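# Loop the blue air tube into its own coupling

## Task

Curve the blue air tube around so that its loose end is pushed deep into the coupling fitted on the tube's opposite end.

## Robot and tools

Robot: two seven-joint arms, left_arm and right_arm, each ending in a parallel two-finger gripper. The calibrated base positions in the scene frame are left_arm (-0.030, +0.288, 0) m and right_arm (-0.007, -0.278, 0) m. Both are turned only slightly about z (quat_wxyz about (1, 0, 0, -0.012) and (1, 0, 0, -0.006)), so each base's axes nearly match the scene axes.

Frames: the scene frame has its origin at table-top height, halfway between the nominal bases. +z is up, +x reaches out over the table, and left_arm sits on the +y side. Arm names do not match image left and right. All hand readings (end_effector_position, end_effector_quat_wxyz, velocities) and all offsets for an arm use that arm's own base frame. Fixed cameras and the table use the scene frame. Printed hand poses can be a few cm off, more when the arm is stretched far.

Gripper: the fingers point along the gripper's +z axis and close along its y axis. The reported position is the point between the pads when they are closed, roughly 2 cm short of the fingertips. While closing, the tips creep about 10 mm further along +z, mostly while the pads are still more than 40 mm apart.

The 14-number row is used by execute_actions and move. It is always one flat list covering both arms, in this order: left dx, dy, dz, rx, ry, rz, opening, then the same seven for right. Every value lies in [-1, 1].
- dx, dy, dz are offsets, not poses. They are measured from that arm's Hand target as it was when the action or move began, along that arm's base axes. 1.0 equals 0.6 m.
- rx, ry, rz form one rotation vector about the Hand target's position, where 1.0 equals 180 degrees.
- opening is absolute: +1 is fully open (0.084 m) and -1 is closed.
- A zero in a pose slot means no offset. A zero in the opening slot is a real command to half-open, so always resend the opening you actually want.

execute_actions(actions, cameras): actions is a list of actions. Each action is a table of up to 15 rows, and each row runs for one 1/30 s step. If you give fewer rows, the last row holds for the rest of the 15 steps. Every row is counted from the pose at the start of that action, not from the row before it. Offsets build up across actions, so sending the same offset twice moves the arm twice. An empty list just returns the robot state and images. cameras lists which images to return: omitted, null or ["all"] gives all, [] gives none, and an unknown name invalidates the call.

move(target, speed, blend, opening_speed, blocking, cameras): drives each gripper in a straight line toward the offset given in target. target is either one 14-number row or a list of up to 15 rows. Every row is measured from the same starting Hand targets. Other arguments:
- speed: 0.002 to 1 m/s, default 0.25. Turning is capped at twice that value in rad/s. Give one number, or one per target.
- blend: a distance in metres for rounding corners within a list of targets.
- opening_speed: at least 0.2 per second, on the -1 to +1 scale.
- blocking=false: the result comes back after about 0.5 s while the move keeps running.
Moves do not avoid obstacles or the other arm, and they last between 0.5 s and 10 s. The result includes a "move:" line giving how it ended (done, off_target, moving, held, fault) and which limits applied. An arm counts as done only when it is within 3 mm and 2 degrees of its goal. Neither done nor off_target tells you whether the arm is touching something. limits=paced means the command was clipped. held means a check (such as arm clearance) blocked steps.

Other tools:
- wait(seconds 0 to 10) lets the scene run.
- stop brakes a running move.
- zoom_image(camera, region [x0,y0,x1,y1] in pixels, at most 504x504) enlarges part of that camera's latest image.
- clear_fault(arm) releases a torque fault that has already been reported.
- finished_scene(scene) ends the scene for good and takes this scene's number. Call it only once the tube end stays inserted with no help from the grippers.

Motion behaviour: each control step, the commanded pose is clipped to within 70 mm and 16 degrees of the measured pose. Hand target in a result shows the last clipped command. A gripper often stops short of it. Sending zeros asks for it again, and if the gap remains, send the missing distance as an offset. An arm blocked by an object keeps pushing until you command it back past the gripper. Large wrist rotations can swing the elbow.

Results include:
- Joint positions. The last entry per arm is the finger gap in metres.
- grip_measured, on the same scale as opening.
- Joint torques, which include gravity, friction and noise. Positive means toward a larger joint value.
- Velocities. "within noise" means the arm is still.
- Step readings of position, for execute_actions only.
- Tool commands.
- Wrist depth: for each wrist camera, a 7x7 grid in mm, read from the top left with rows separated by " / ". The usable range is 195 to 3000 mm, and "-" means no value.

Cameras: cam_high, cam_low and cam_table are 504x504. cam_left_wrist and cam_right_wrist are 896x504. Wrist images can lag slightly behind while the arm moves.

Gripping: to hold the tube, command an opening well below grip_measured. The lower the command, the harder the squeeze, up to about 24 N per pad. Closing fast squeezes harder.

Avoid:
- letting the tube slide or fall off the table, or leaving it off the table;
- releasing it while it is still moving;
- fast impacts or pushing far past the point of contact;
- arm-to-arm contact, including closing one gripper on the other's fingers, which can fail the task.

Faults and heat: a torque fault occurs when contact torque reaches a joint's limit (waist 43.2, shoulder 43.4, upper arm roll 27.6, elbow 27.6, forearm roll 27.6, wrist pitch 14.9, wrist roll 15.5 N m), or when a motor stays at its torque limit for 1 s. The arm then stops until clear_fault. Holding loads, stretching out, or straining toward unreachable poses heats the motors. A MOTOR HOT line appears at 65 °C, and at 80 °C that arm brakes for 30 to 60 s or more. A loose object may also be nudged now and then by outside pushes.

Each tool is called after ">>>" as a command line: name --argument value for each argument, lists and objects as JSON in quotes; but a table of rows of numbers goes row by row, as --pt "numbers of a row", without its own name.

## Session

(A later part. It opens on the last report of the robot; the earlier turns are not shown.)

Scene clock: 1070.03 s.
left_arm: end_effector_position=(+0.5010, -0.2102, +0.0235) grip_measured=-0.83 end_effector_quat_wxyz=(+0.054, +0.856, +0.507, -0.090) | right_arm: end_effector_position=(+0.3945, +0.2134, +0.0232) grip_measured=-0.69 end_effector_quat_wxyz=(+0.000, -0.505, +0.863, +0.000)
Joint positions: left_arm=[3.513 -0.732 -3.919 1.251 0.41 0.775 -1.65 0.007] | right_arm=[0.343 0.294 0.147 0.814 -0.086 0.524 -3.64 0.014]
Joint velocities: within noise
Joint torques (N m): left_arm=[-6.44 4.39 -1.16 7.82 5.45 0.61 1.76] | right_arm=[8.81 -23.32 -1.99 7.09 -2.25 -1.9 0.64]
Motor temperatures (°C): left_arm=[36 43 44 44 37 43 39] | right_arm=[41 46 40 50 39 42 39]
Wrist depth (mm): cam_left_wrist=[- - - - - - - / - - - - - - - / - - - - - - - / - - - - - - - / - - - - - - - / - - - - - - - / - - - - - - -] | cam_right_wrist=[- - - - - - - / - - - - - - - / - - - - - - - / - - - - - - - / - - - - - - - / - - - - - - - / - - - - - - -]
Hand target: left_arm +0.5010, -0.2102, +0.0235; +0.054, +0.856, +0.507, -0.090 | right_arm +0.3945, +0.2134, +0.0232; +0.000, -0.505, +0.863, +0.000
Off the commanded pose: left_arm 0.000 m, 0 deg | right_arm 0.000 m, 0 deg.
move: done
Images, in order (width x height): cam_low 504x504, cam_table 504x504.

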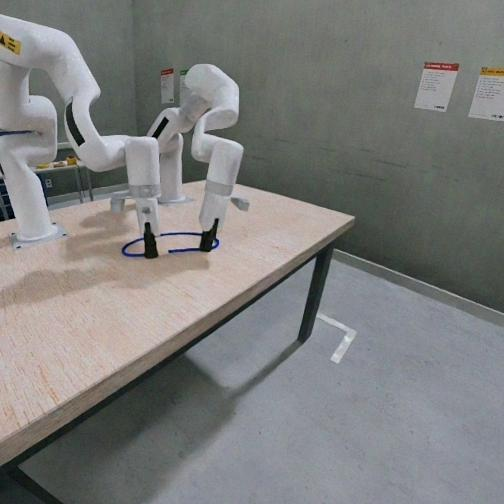

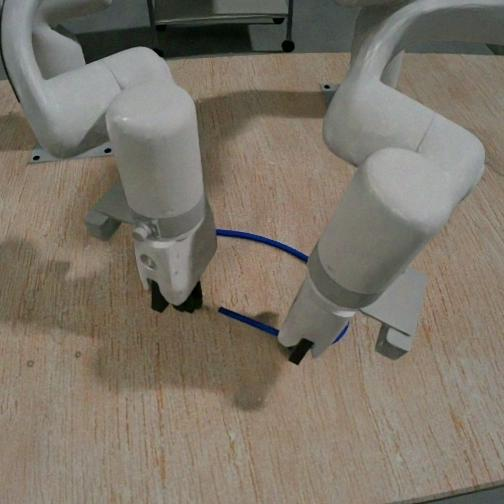

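>>> move --pt "-0.008 -0.0146 0 0 0 0 -1 0 0 0.0095 0 0 0 -1" --speed 0.04 --cameras '["cam_low","cam_table"]'

>>> zoom_image --camera "cam_low" --region '[135, 235, 175, 260]'

>>> zoom_image --camera "cam_table" --region '[190, 287, 226, 317]'

>>> zoom_image --camera "cam_low" --region '[110, 215, 220, 275]'

Scene clock: 1084.83 s.
left_arm: end_effector_position=(+0.4962, -0.2189, +0.0235) grip_measured=-0.83 end_effector_quat_wxyz=(+0.054, +0.856, +0.507, -0.090) | right_arm: end_effector_position=(+0.3945, +0.2134, +0.0289) grip_measured=-0.69 end_effector_quat_wxyz=(+0.000, -0.505, +0.863, +0.000)
Joint positions: left_arm=[3.499 -0.728 -3.92 1.243 0.411 0.767 -1.668 0.008] | right_arm=[0.342 0.279 0.15 0.814 -0.081 0.539 -3.644 0.014]
Joint velocities: within noise
Joint torques (N m): left_arm=[-12.07 13.31 -5.78 -7.92 3.52 -0.25 -0.82] | right_arm=[-9.96 -23.18 2.32 13.35 2.2 -0.17 -0.94]
Motor temperatures (°C): left_arm=[36 42 44 44 37 42 39] | right_arm=[41 47 40 47 39 42 39]
Wrist depth (mm): cam_left_wrist=[- - - - - - - / - - - - - - - / - - - - - - - / - - - - - - - / - - - - - - - / - - - - - - - / - - - - - - -] | cam_right_wrist=[- - - - - - - / - - - - - - - / - - - - - - - / - - - - - - - / - - - - - - - / - - - - - - - / - - - - - - -]
Hand target: left_arm +0.4962, -0.2190, +0.0235; +0.054, +0.856, +0.507, -0.090 | right_arm +0.3945, +0.2134, +0.0289; +0.000, -0.505, +0.863, +0.000
Off the commanded pose: left_arm 0.000 m, 0 deg | right_arm 0.000 m, 0 deg.
move: done
Images, in order (width x height): cam_low 504x504, cam_table 504x504.

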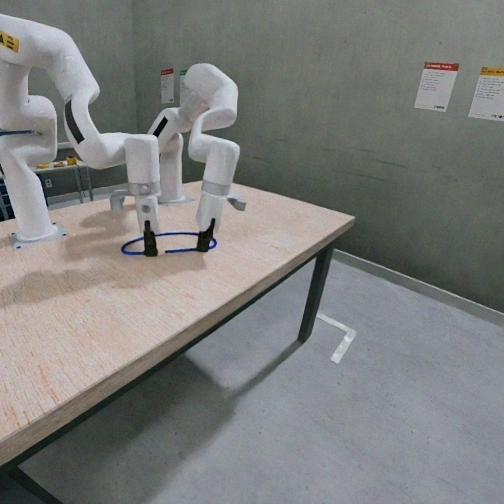

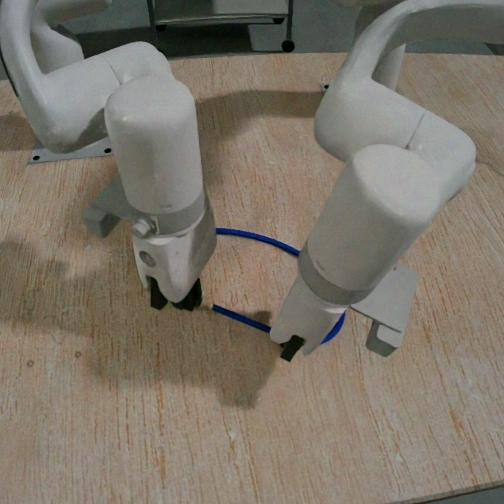

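Scaled by 12.600 from the camera's 504x504 image, which has a finer 720x720 frame.

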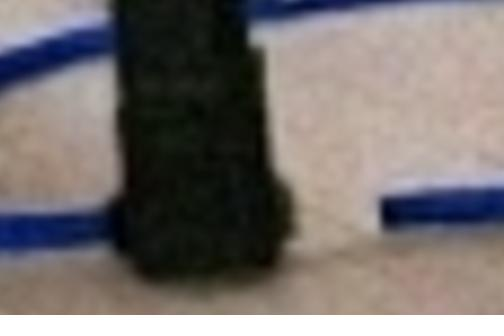

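Scaled by 14.000 from the camera's 504x504 image, which has a finer 720x720 frame.

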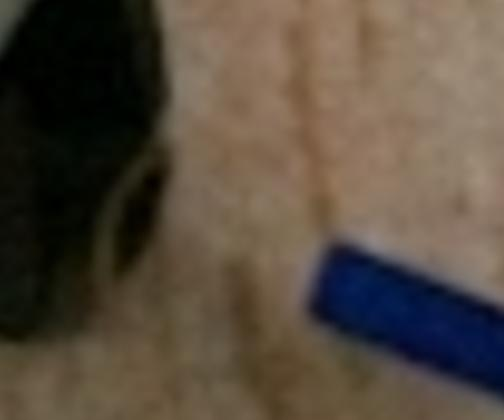

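Scaled by 4.582 from the camera's 504x504 image, which has a finer 720x720 frame.

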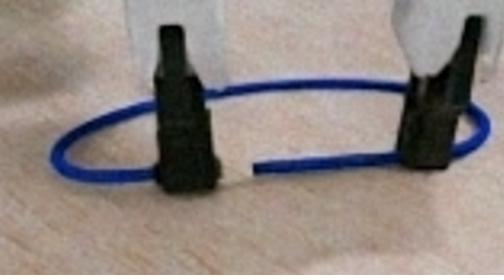

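>>> zoom_image --camera "cam_table" --region '[193, 294, 207, 310]'

>>> zoom_image --camera "cam_low" --region '[140, 245, 164, 260]'

Scaled by 31.500 from the camera's 504x504 image, which has a finer 720x720 frame.

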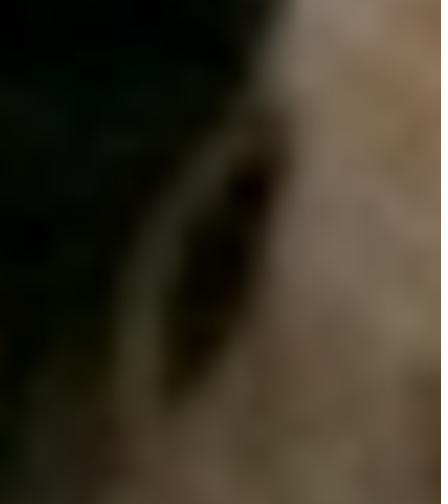

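Scaled by 21.000 from the camera's 504x504 image, which has a finer 720x720 frame.

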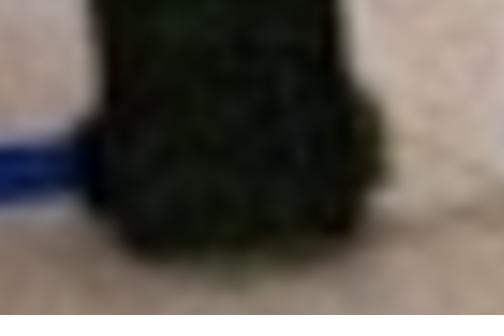

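>>> move --pt "-0.008 -0.0183 0.002 0 0 0 -1 0 0 0 0 0 0 -1" --speed 0.04 --cameras '["cam_low","cam_table"]'

>>> zoom_image --camera "cam_low" --region '[146, 243, 170, 258]'

>>> zoom_image --camera "cam_table" --region '[190, 292, 214, 312]'

>>> zoom_image --camera "cam_low" --region '[110, 215, 220, 275]'

Scene clock: 1097.20 s.
left_arm: end_effector_position=(+0.4913, -0.2299, +0.0245) grip_measured=-0.83 end_effector_quat_wxyz=(+0.054, +0.856, +0.507, -0.090) | right_arm: end_effector_position=(+0.3945, +0.2134, +0.0289) grip_measured=-0.69 end_effector_quat_wxyz=(+0.000, -0.505, +0.863, +0.000)
Joint positions: left_arm=[3.481 -0.725 -3.923 1.238 0.411 0.762 -1.69 0.007] | right_arm=[0.342 0.279 0.15 0.814 -0.081 0.539 -3.644 0.014]
Joint velocities: within noise
Joint torques (N m): left_arm=[-7.67 31.18 -9.79 8.93 -2.79 -2.24 -0.81] | right_arm=[-9.78 -22.94 1.79 12.92 1.95 -0.54 -0.92]
Motor temperatures (°C): left_arm=[36 43 45 44 37 42 39] | right_arm=[41 47 40 49 39 42 39]
Wrist depth (mm): cam_left_wrist=[- - - - - - - / - - - - - - - / - - - - - - - / - - - - - - - / - - - - - - - / - - - - - - - / - - - - - - -] | cam_right_wrist=[- - - - - - - / - - - - - - - / - - - - - - - / - - - - - - - / - - - - - - - / - - - - - - - / - - - - - - -]
Hand target: left_arm +0.4914, -0.2300, +0.0247; +0.054, +0.856, +0.507, -0.090 | right_arm +0.3945, +0.2134, +0.0289; +0.000, -0.505, +0.863, +0.000
Off the commanded pose: left_arm 0.000 m, 0 deg | right_arm 0.000 m, 0 deg.
move: done
Images, in order (width x height): cam_low 504x504, cam_table 504x504.

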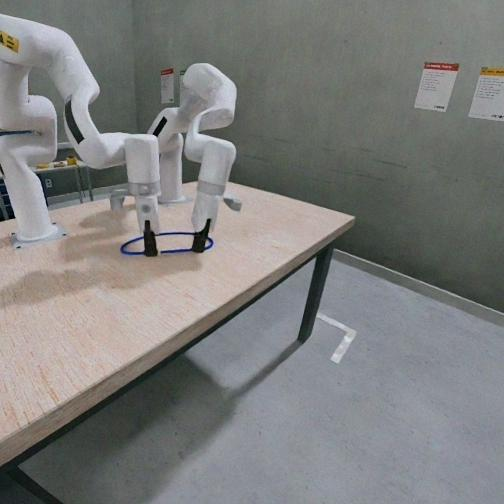

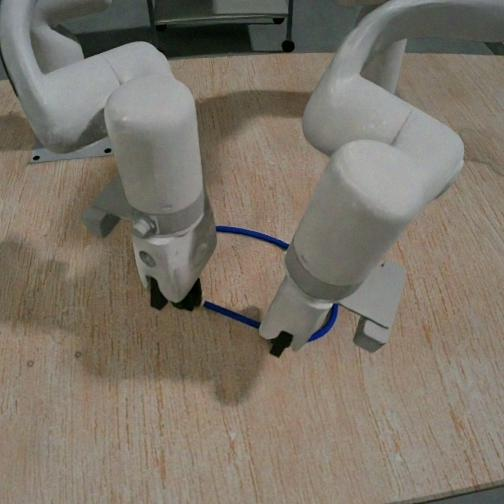

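Scaled by 21.000 from the camera's 504x504 image, which has a finer 720x720 frame.

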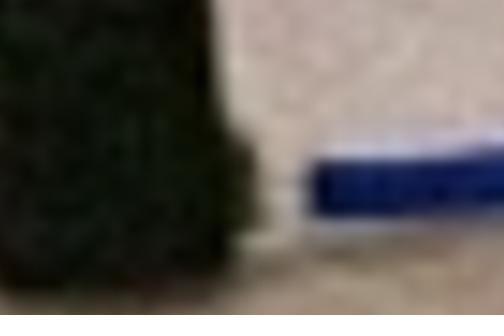

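Scaled by 21.000 from the camera's 504x504 image, which has a finer 720x720 frame.

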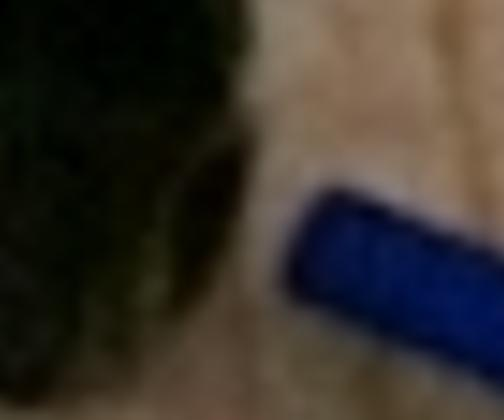

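Scaled by 4.582 from the camera's 504x504 image, which has a finer 720x720 frame.

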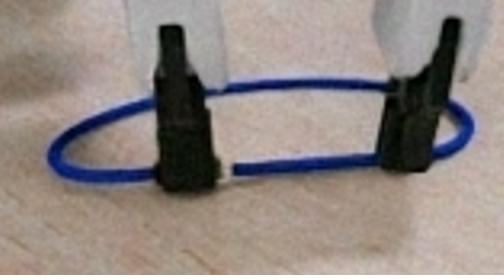

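>>> move --pt "0.0005 -0.0078 0.0033 0 0 0 -1 0 0 0 0 0 0 -1" --speed 0.03 --cameras '["cam_low","cam_table"]'

>>> zoom_image --camera "cam_low" --region '[146, 243, 170, 258]'

>>> zoom_image --camera "cam_table" --region '[190, 292, 214, 312]'

>>> zoom_image --camera "cam_low" --region '[110, 215, 220, 275]'

Scene clock: 1104.37 s.
left_arm: end_effector_position=(+0.4917, -0.2345, +0.0266) grip_measured=-0.83 end_effector_quat_wxyz=(+0.054, +0.856, +0.507, -0.090) | right_arm: end_effector_position=(+0.3945, +0.2134, +0.0289) grip_measured=-0.69 end_effector_quat_wxyz=(+0.000, -0.505, +0.863, +0.000)
Joint positions: left_arm=[3.471 -0.726 -3.924 1.247 0.409 0.768 -1.697 0.007] | right_arm=[0.341 0.279 0.15 0.814 -0.081 0.539 -3.644 0.014]
Joint velocities: within noise
Joint torques (N m): left_arm=[-8.22 26.3 -12.15 20.11 -3.83 0.05 -1.06] | right_arm=[-8.5 -22.62 1.8 12.73 1.92 -1.19 -0.85]
Motor temperatures (°C): left_arm=[36 43 46 46 37 42 39] | right_arm=[41 47 40 50 39 41 39]
Wrist depth (mm): cam_left_wrist=[- - - - - - - / - - - - - - - / - - - - - - - / - - - - - - - / - - - - - - - / - - - - - - - / - - - - - - -] | cam_right_wrist=[- - - - - - - / - - - - - - - / - - - - - - - / - - - - - - - / - - - - - - - / - - - - - - - / - - - - - - -]
Hand target: left_arm +0.4917, -0.2346, +0.0266; +0.054, +0.856, +0.507, -0.090 | right_arm +0.3945, +0.2134, +0.0289; +0.000, -0.505, +0.863, +0.000
Off the commanded pose: left_arm 0.000 m, 0 deg | right_arm 0.000 m, 0 deg.
move: done
Images, in order (width x height): cam_low 504x504, cam_table 504x504.

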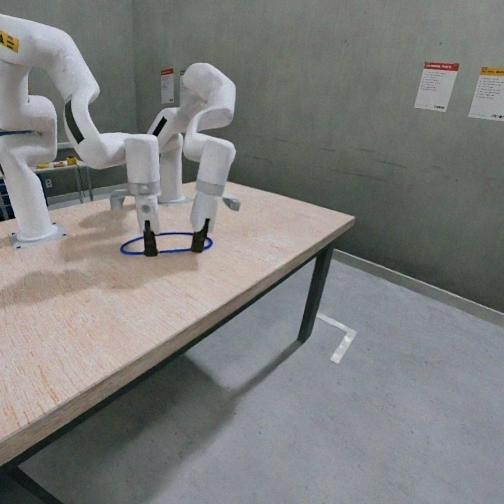

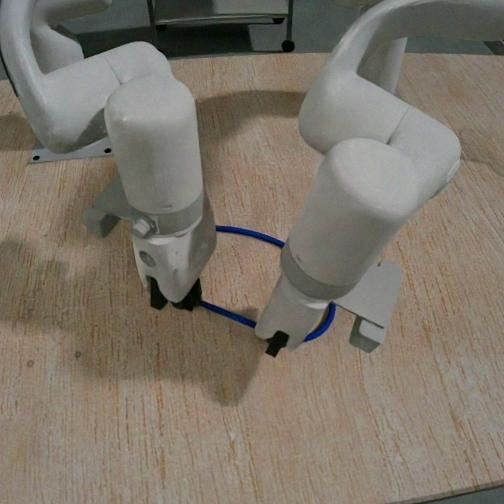

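Scaled by 21.000 from the camera's 504x504 image, which has a finer 720x720 frame.

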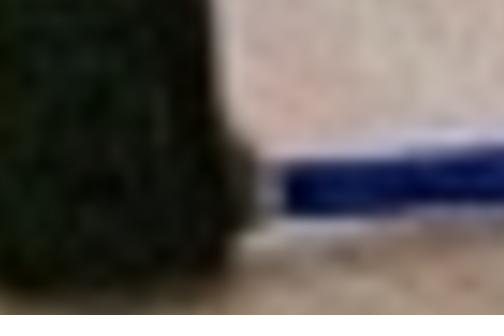

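Scaled by 21.000 from the camera's 504x504 image, which has a finer 720x720 frame.

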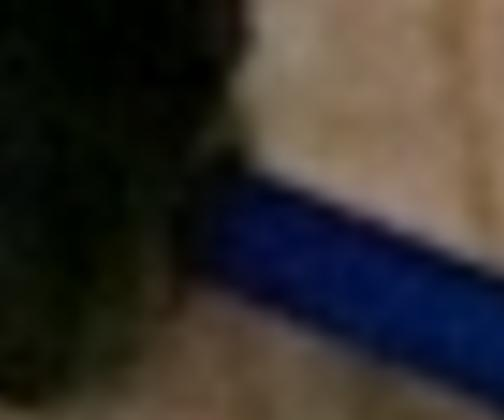

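Scaled by 4.582 from the camera's 504x504 image, which has a finer 720x720 frame.

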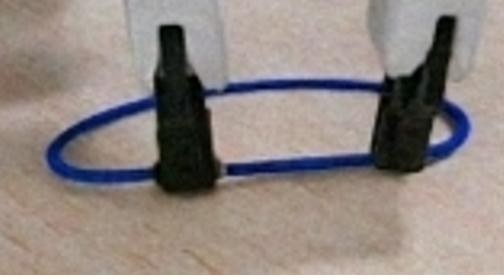

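>>> move --pt "-0.0024 -0.0044 0.0002 0 0 0 -1 0 0 0 0 0 0 -1" --speed 0.02 --cameras '["cam_low","cam_table"]'

>>> zoom_image --camera "cam_low" --region '[146, 243, 186, 263]'

>>> zoom_image --camera "cam_table" --region '[190, 290, 232, 322]'

Scene clock: 1108.53 s.
left_arm: end_effector_position=(+0.4903, -0.2372, +0.0267) grip_measured=-0.83 end_effector_quat_wxyz=(+0.054, +0.856, +0.507, -0.090) | right_arm: end_effector_position=(+0.3945, +0.2133, +0.0289) grip_measured=-0.69 end_effector_quat_wxyz=(+0.000, -0.505, +0.863, +0.000)
Joint positions: left_arm=[3.467 -0.725 -3.925 1.245 0.409 0.766 -1.703 0.008] | right_arm=[0.341 0.279 0.15 0.814 -0.081 0.539 -3.644 0.014]
Joint velocities: within noise
Joint torques (N m): left_arm=[-15.96 32.78 -17.79 7.15 1.89 -3.06 -0.67] | right_arm=[3.47 -21.99 2.87 14.85 -0.59 -4.24 -0.45]
Motor temperatures (°C): left_arm=[36 43 47 46 37 42 39] | right_arm=[41 47 40 50 39 42 39]
Wrist depth (mm): cam_left_wrist=[- - - - - - - / - - - - - - - / - - - - - - - / - - - - - - - / - - - - - - - / - - - - - - - / - - - - - - -] | cam_right_wrist=[- - - - - - - / - - - - - - - / - - - - - - - / - - - - - - - / - - - - - - - / - - - - - - - / - - - - - - -]
Hand target: left_arm +0.4902, -0.2373, +0.0268; +0.054, +0.856, +0.507, -0.090 | right_arm +0.3945, +0.2134, +0.0289; +0.000, -0.505, +0.863, +0.000
Off the commanded pose: left_arm 0.000 m, 0 deg | right_arm 0.000 m, 0 deg.
move: done
Images, in order (width x height): cam_low 504x504, cam_table 504x504.

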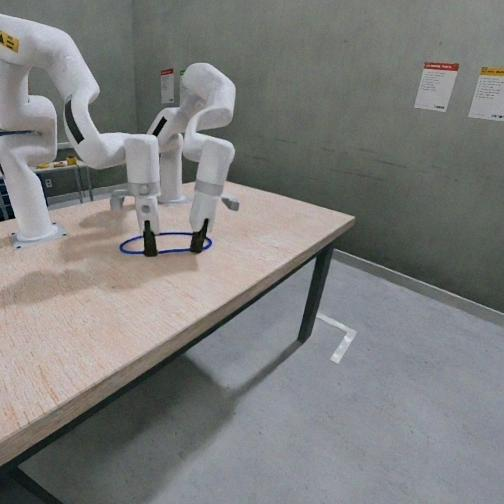

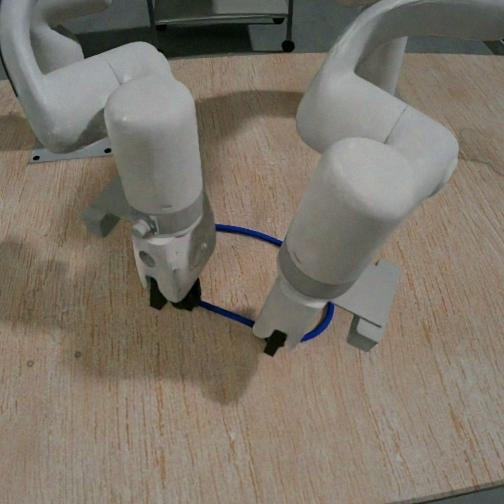

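Scaled by 12.600 from the camera's 504x504 image, which has a finer 720x720 frame.

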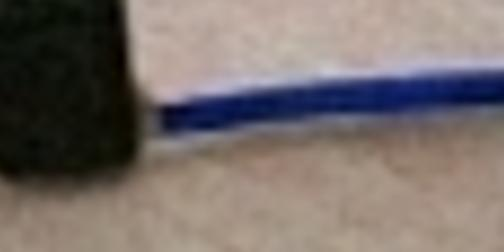

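Scaled by 12.000 from the camera's 504x504 image, which has a finer 720x720 frame.

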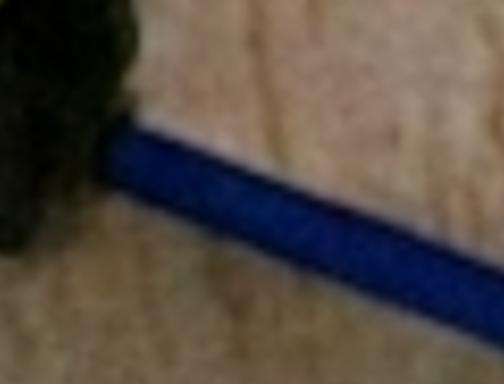

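>>> move --pt "0.0028 0.0052 0.0018 0 0 0 -1 0 0 0 0 0 0 -1" --pt "0.0004 0.0008 0.0018 0 0 0 -1 0 0 0 0 0 0 -1" --speed 0.02 --cameras '["cam_low","cam_table"]'

>>> zoom_image --camera "cam_low" --region '[146, 243, 186, 263]'

>>> zoom_image --camera "cam_table" --region '[190, 290, 232, 322]'

Scene clock: 1125.67 s.
left_arm: end_effector_position=(+0.4905, -0.2367, +0.0278) grip_measured=-0.83 end_effector_quat_wxyz=(+0.054, +0.856, +0.507, -0.090) | right_arm: end_effector_position=(+0.3945, +0.2134, +0.0289) grip_measured=-0.69 end_effector_quat_wxyz=(+0.000, -0.505, +0.863, +0.000)
Joint positions: left_arm=[3.469 -0.723 -3.927 1.245 0.408 0.769 -1.701 0.007] | right_arm=[0.341 0.279 0.15 0.814 -0.081 0.539 -3.644 0.014]
Joint velocities: within noise
Joint torques (N m): left_arm=[-5.93 36.46 -10.73 13.17 0.14 -2.84 -0.83] | right_arm=[7.14 -11.66 -1.59 7.75 -1.48 -0.53 0.05]
Motor temperatures (°C): left_arm=[36 44 46 50 37 41 39] | right_arm=[41 46 40 47 39 41 39]
Wrist depth (mm): cam_left_wrist=[- - - - - - - / - - - - - - - / - - - - - - - / - - - - - - - / - - - - - - - / - - - - - - - / - - - - - - -] | cam_right_wrist=[- - - - - - - / - - - - - - - / - - - - - - - / - - - - - - - / - - - - - - - / - - - - - - - / - - - - - - -]
Hand target: left_arm +0.4905, -0.2368, +0.0278; +0.054, +0.856, +0.507, -0.090 | right_arm +0.3945, +0.2134, +0.0289; +0.000, -0.505, +0.863, +0.000
Off the commanded pose: left_arm 0.000 m, 0 deg | right_arm 0.000 m, 0 deg.
move: done
Images, in order (width x height): cam_low 504x504, cam_table 504x504.

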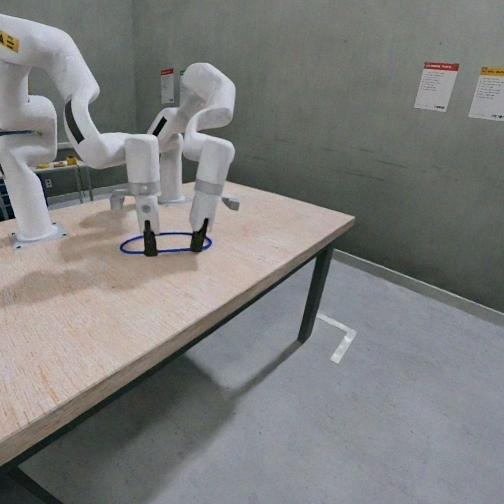

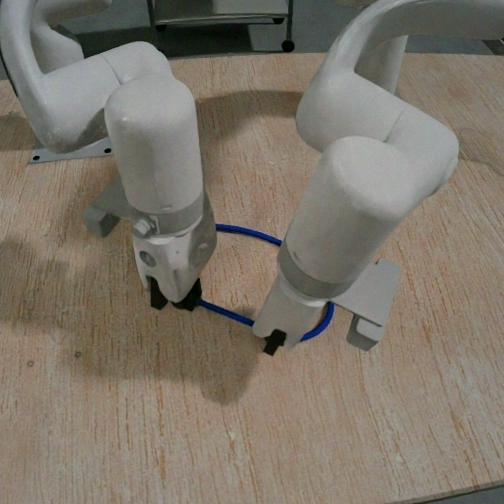

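Scaled by 12.600 from the camera's 504x504 image, which has a finer 720x720 frame.

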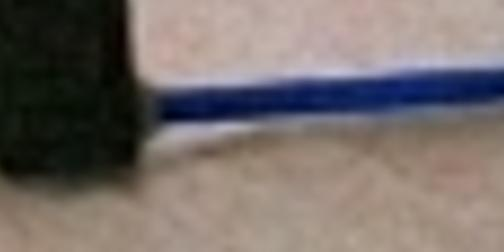

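Scaled by 12.000 from the camera's 504x504 image, which has a finer 720x720 frame.

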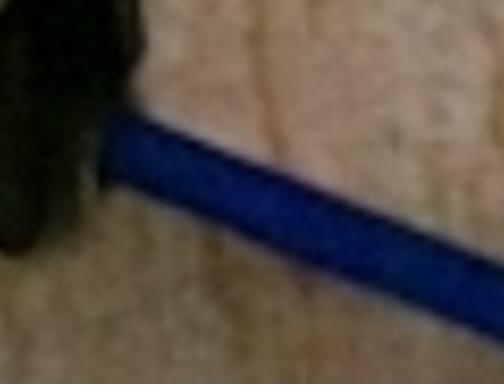

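>>> move --pt "-0.0024 -0.0044 0.0 0 0 0 -1 0 0 0 0 0 0 -1" --speed 0.02 --cameras '["cam_low","cam_table"]'

>>> zoom_image --camera "cam_low" --region '[146, 243, 186, 263]'

>>> zoom_image --camera "cam_table" --region '[190, 290, 232, 322]'

Scene clock: 1129.63 s.
left_arm: end_effector_position=(+0.4891, -0.2394, +0.0278) grip_measured=-0.83 end_effector_quat_wxyz=(+0.054, +0.856, +0.507, -0.090) | right_arm: end_effector_position=(+0.3945, +0.2134, +0.0289) grip_measured=-0.69 end_effector_quat_wxyz=(+0.000, -0.505, +0.863, +0.000)
Joint positions: left_arm=[3.464 -0.722 -3.927 1.243 0.408 0.766 -1.707 0.007] | right_arm=[0.341 0.279 0.15 0.814 -0.081 0.539 -3.644 0.014]
Joint velocities: within noise
Joint torques (N m): left_arm=[-6.11 36.42 -10.66 12.86 4.18 -2.77 -0.8] | right_arm=[7.29 -11.58 -1.55 8.15 -0.76 -0.82 0.43]
Motor temperatures (°C): left_arm=[36 45 47 49 37 42 39] | right_arm=[41 46 40 47 39 41 39]
Wrist depth (mm): cam_left_wrist=[- - - - - - - / - - - - - - - / - - - - - - - / - - - - - - - / - - - - - - - / - - - - - - - / - - - - - - -] | cam_right_wrist=[- - - - - - - / - - - - - - - / - - - - - - - / - - - - - - - / - - - - - - - / - - - - - - - / - - - - - - -]
Hand target: left_arm +0.4890, -0.2394, +0.0278; +0.054, +0.856, +0.507, -0.090 | right_arm +0.3945, +0.2134, +0.0289; +0.000, -0.505, +0.863, +0.000
Off the commanded pose: left_arm 0.000 m, 0 deg | right_arm 0.000 m, 0 deg.
move: done
Images, in order (width x height): cam_low 504x504, cam_table 504x504.

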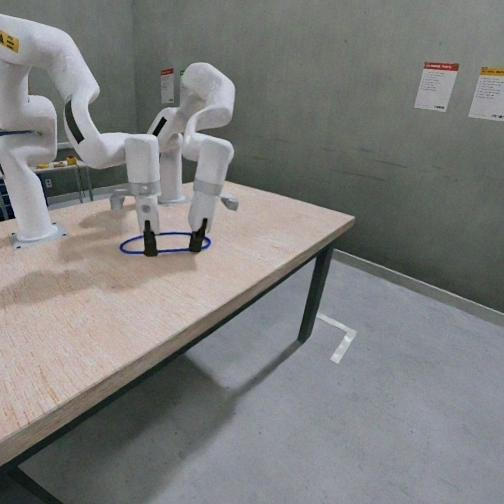

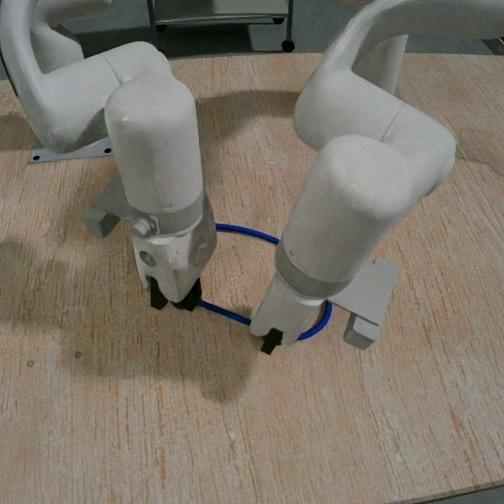

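Scaled by 12.600 from the camera's 504x504 image, which has a finer 720x720 frame.

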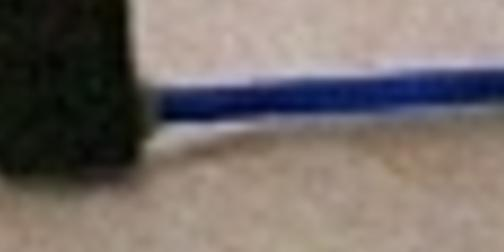

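Scaled by 12.000 from the camera's 504x504 image, which has a finer 720x720 frame.

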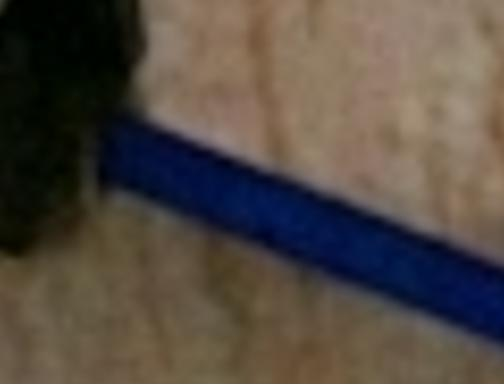

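>>> move --target '[-0.0032,-0.0059,0,0,0,0,-1,0,0,0,0,0,0,-1]' --speed 0.02 --cameras '["cam_low","cam_table"]'

>>> zoom_image --camera "cam_low" --region '[126, 223, 206, 283]'

>>> zoom_image --camera "cam_table" --region '[170, 270, 250, 340]'

Scene clock: 1145.03 s.
left_arm: end_effector_position=(+0.4872, -0.2429, +0.0278) grip_measured=-0.83 end_effector_quat_wxyz=(+0.054, +0.856, +0.507, -0.090) | right_arm: end_effector_position=(+0.3945, +0.2134, +0.0289) grip_measured=-0.69 end_effector_quat_wxyz=(+0.000, -0.505, +0.863, +0.000)
Joint positions: left_arm=[3.458 -0.721 -3.928 1.241 0.409 0.764 -1.714 0.007] | right_arm=[0.341 0.279 0.15 0.814 -0.081 0.539 -3.644 0.014]
Joint velocities: within noise
Joint torques (N m): left_arm=[-6.35 36.5 -10.62 13.01 3.99 -2.84 -1.03] | right_arm=[6.93 -11.64 -1.44 8.34 -0.39 -1.16 0.36]
Motor temperatures (°C): left_arm=[36 45 48 47 37 42 39] | right_arm=[41 46 40 46 39 41 39]
Wrist depth (mm): cam_left_wrist=[- - - - - - - / - - - - - - - / - - - - - - - / - - - - - - - / - - - - - - - / - - - - - - - / - - - - - - -] | cam_right_wrist=[- - - - - - - / - - - - - - - / - - - - - - - / - - - - - - - / - - - - - - - / - - - - - - - / - - - - - - -]
Hand target: left_arm +0.4871, -0.2430, +0.0278; +0.054, +0.856, +0.507, -0.090 | right_arm +0.3945, +0.2134, +0.0289; +0.000, -0.505, +0.863, +0.000
Off the commanded pose: left_arm 0.000 m, 0 deg | right_arm 0.000 m, 0 deg.
move: done
Images, in order (width x height): cam_low 504x504, cam_table 504x504.

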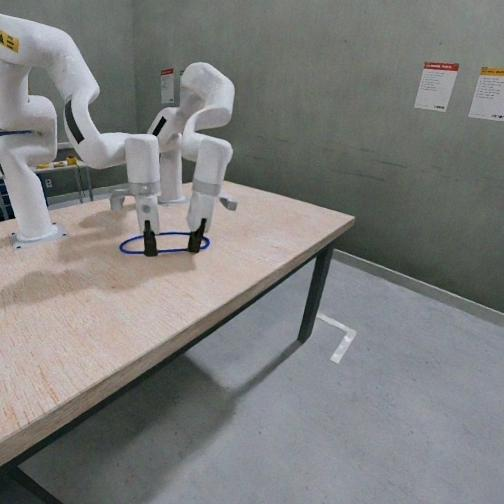

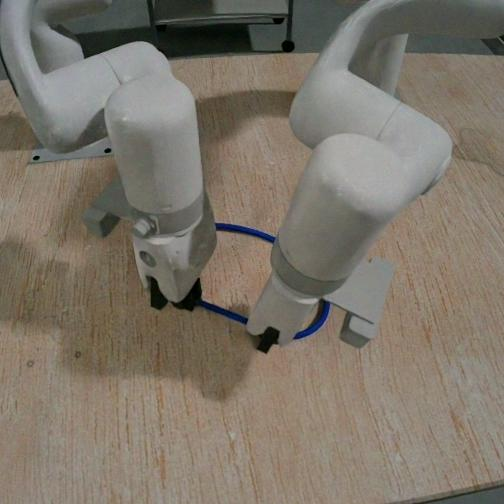

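Scaled by 6.300 from the camera's 504x504 image, which has a finer 720x720 frame.

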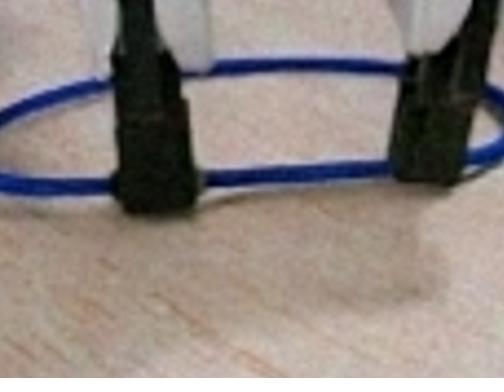

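Scaled by 6.300 from the camera's 504x504 image, which has a finer 720x720 frame.

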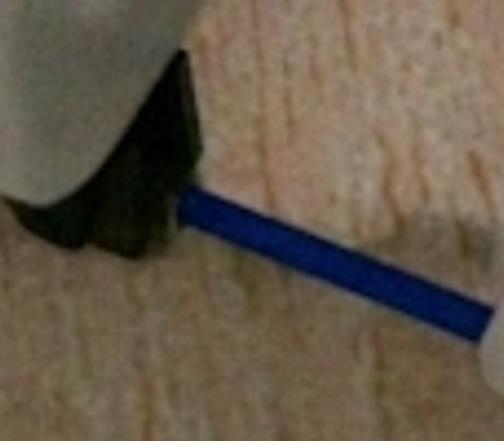

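>>> move --target '[-0.0040,-0.0073,0,0,0,0,-1,0,0,0,0,0,0,-1]' --speed 0.02 --cameras '["cam_low","cam_table","cam_high"]'

>>> zoom_image --camera "cam_low" --region '[146, 233, 206, 273]'

>>> zoom_image --camera "cam_table" --region '[170, 270, 250, 340]'

>>> zoom_image --camera "cam_high" --region '[180, 180, 320, 320]'

Scene clock: 1149.87 s.
left_arm: end_effector_position=(+0.4848, -0.2473, +0.0278) grip_measured=-0.83 end_effector_quat_wxyz=(+0.054, +0.856, +0.507, -0.090) | right_arm: end_effector_position=(+0.3945, +0.2134, +0.0289) grip_measured=-0.69 end_effector_quat_wxyz=(+0.000, -0.505, +0.863, +0.000)
Joint positions: left_arm=[3.451 -0.72 -3.928 1.238 0.409 0.76 -1.724 0.007] | right_arm=[0.341 0.279 0.15 0.814 -0.081 0.539 -3.644 0.014]
Joint velocities: within noise
Joint torques (N m): left_arm=[-5.94 36.18 -10.81 12.96 4.15 -2.79 -0.81] | right_arm=[6.74 -11.67 -1.23 8.69 0.07 -1.56 0.38]
Motor temperatures (°C): left_arm=[36 45 48 47 37 42 39] | right_arm=[41 46 40 46 39 41 39]
Wrist depth (mm): cam_left_wrist=[- - - - - - - / - - - - - - - / - - - - - - - / - - - - - - - / - - - - - - - / - - - - - - - / - - - - - - -] | cam_right_wrist=[- - - - - - - / - - - - - - - / - - - - - - - / - - - - - - - / - - - - - - - / - - - - - - - / - - - - - - -]
Hand target: left_arm +0.4847, -0.2474, +0.0278; +0.054, +0.856, +0.507, -0.090 | right_arm +0.3945, +0.2134, +0.0289; +0.000, -0.505, +0.863, +0.000
Off the commanded pose: left_arm 0.000 m, 0 deg | right_arm 0.000 m, 0 deg.
move: done
Images, in order (width x height): cam_high 504x504, cam_low 504x504, cam_table 504x504.

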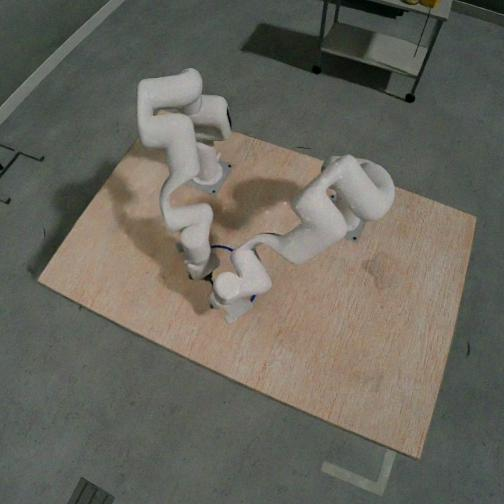

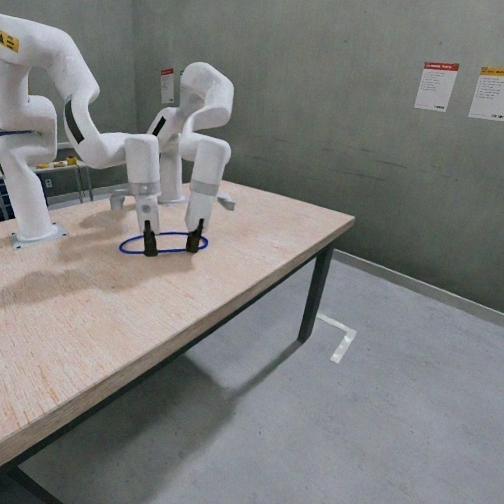

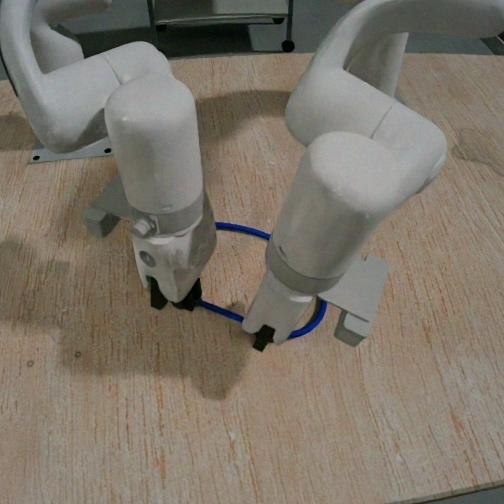

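Scaled by 8.400 from the camera's 504x504 image, which has a finer 720x720 frame.

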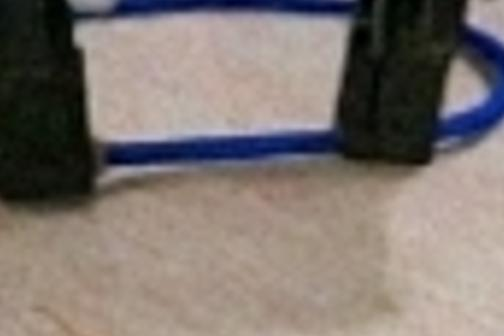

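Scaled by 6.300 from the camera's 504x504 image, which has a finer 720x720 frame.

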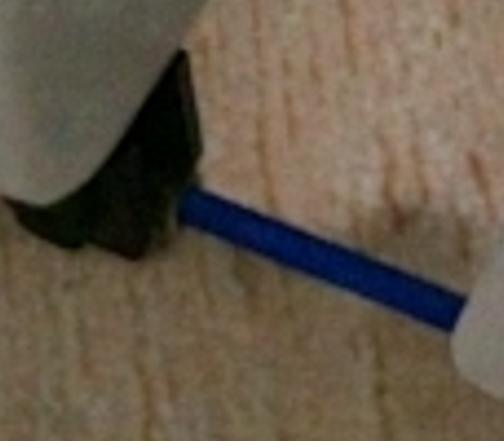

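Scaled by 3.600 from the camera's 504x504 image, which has a finer 720x720 frame.

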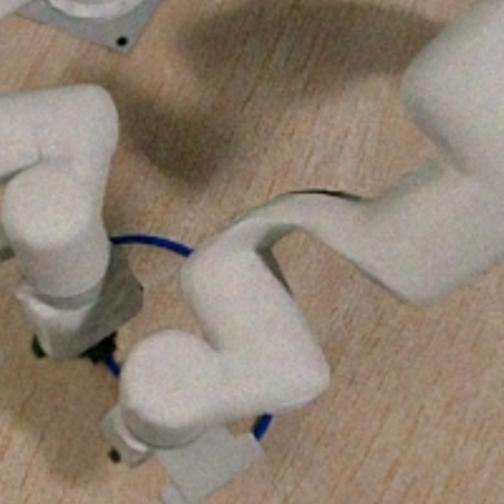

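>>> move --target '[-0.0040,-0.0073,0,0,0,0,-1,0,0,0,0,0,0,-1]' --speed 0.02 --cameras '["cam_low","cam_table"]'

>>> zoom_image --camera "cam_low" --region '[146, 233, 206, 273]'

>>> zoom_image --camera "cam_table" --region '[170, 270, 250, 340]'

Scene clock: 1153.90 s.
left_arm: end_effector_position=(+0.4824, -0.2515, +0.0278) grip_measured=-0.83 end_effector_quat_wxyz=(+0.054, +0.856, +0.507, -0.090) | right_arm: end_effector_position=(+0.3945, +0.2133, +0.0288) grip_measured=-0.69 end_effector_quat_wxyz=(+0.000, -0.505, +0.863, +0.000)
Joint positions: left_arm=[3.443 -0.719 -3.929 1.235 0.41 0.757 -1.733 0.007] | right_arm=[0.342 0.279 0.15 0.814 -0.081 0.539 -3.644 0.014]
Joint velocities: within noise
Joint torques (N m): left_arm=[-12.18 34.14 -14.43 9.88 2.52 -3.04 -1.02] | right_arm=[7.2 -13.35 1.22 11.59 0.7 -2.35 0.35]
Motor temperatures (°C): left_arm=[36 45 48 47 37 43 39] | right_arm=[41 46 40 46 39 41 39]
Wrist depth (mm): cam_left_wrist=[- - - - - - - / - - - - - - - / - - - - - - - / - - - - - - - / - - - - - - - / - - - - - - - / - - - - - - -] | cam_right_wrist=[- - - - - - - / - - - - - - - / - - - - - - - / - - - - - - - / - - - - - - - / - - - - - - - / - - - - - - -]
Hand target: left_arm +0.4823, -0.2517, +0.0278; +0.054, +0.856, +0.507, -0.090 | right_arm +0.3945, +0.2134, +0.0289; +0.000, -0.505, +0.863, +0.000
Off the commanded pose: left_arm 0.000 m, 0 deg | right_arm 0.000 m, 0 deg.
move: done
Images, in order (width x height): cam_low 504x504, cam_table 504x504.

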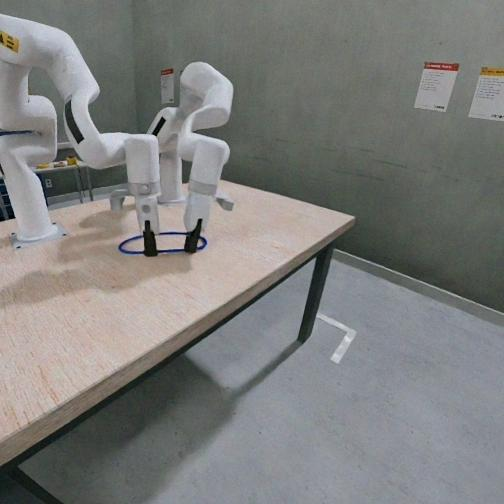

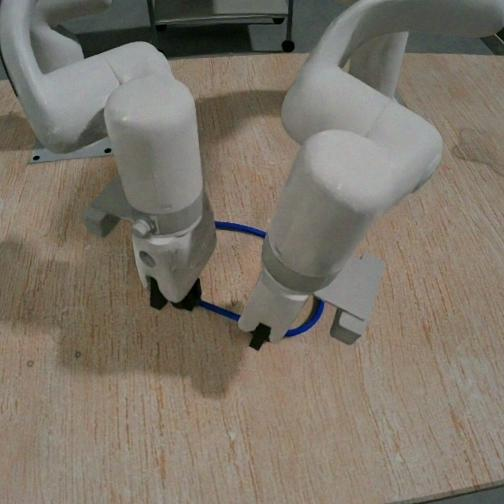

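Scaled by 8.400 from the camera's 504x504 image, which has a finer 720x720 frame.

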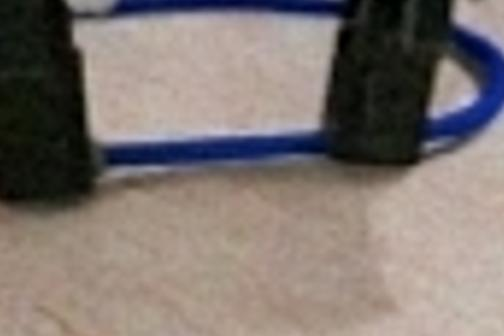

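Scaled by 6.300 from the camera's 504x504 image, which has a finer 720x720 frame.

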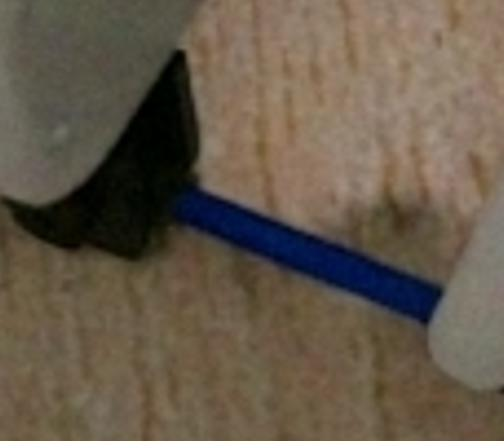

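>>> move --target '[-0.0032,-0.0059,0,0,0,0,-1,0,0,0,0,0,0,-1]' --speed 0.02 --cameras '["cam_low","cam_table"]'

>>> zoom_image --camera "cam_low" --region '[146, 233, 206, 273]'

>>> zoom_image --camera "cam_table" --region '[170, 270, 250, 340]'

Scene clock: 1158.10 s.
left_arm: end_effector_position=(+0.4805, -0.2552, +0.0278) grip_measured=-0.83 end_effector_quat_wxyz=(+0.054, +0.856, +0.507, -0.090) | right_arm: end_effector_position=(+0.3945, +0.2134, +0.0289) grip_measured=-0.69 end_effector_quat_wxyz=(+0.000, -0.505, +0.863, +0.000)
Joint positions: left_arm=[3.436 -0.718 -3.929 1.233 0.41 0.754 -1.741 0.008] | right_arm=[0.342 0.279 0.15 0.814 -0.081 0.539 -3.644 0.014]
Joint velocities: within noise
Joint torques (N m): left_arm=[-17.88 31.89 -20.5 6.91 1.36 -3.32 -0.94] | right_arm=[10.47 -22.19 4.92 16.09 2.08 -4.71 -0.34]
Motor temperatures (°C): left_arm=[36 45 50 46 37 43 39] | right_arm=[41 46 40 48 39 42 39]
Wrist depth (mm): cam_left_wrist=[- - - - - - - / - - - - - - - / - - - - - - - / - - - - - - - / - - - - - - - / - - - - - - - / - - - - - - -] | cam_right_wrist=[- - - - - - - / - - - - - - - / - - - - - - - / - - - - - - - / - - - - - - - / - - - - - - - / - - - - - - -]
Hand target: left_arm +0.4804, -0.2553, +0.0278; +0.054, +0.856, +0.507, -0.090 | right_arm +0.3945, +0.2134, +0.0289; +0.000, -0.505, +0.863, +0.000
Off the commanded pose: left_arm 0.000 m, 0 deg | right_arm 0.000 m, 0 deg.
move: done
Images, in order (width x height): cam_low 504x504, cam_table 504x504.

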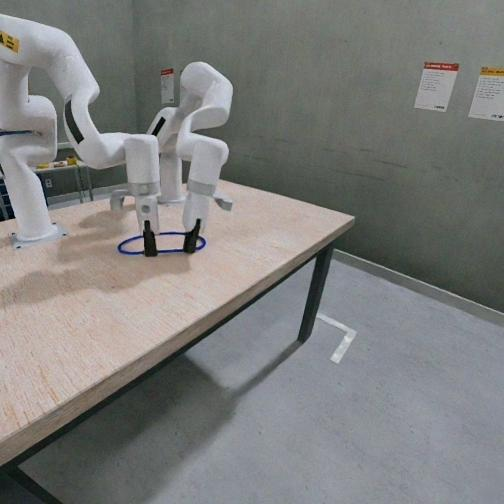

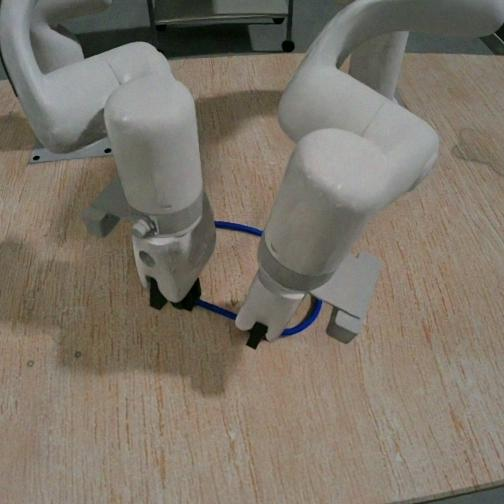

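Scaled by 8.400 from the camera's 504x504 image, which has a finer 720x720 frame.

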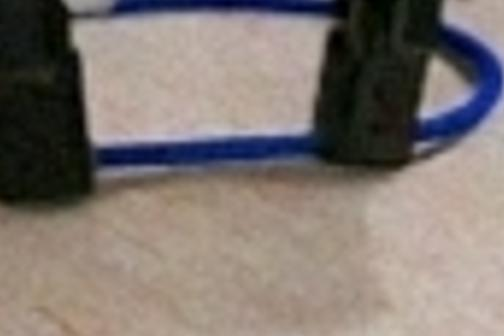

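Scaled by 6.300 from the camera's 504x504 image, which has a finer 720x720 frame.

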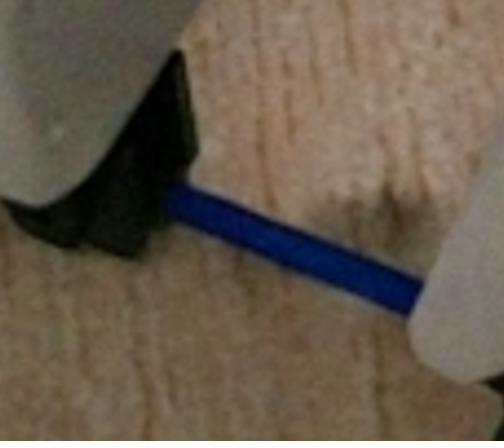

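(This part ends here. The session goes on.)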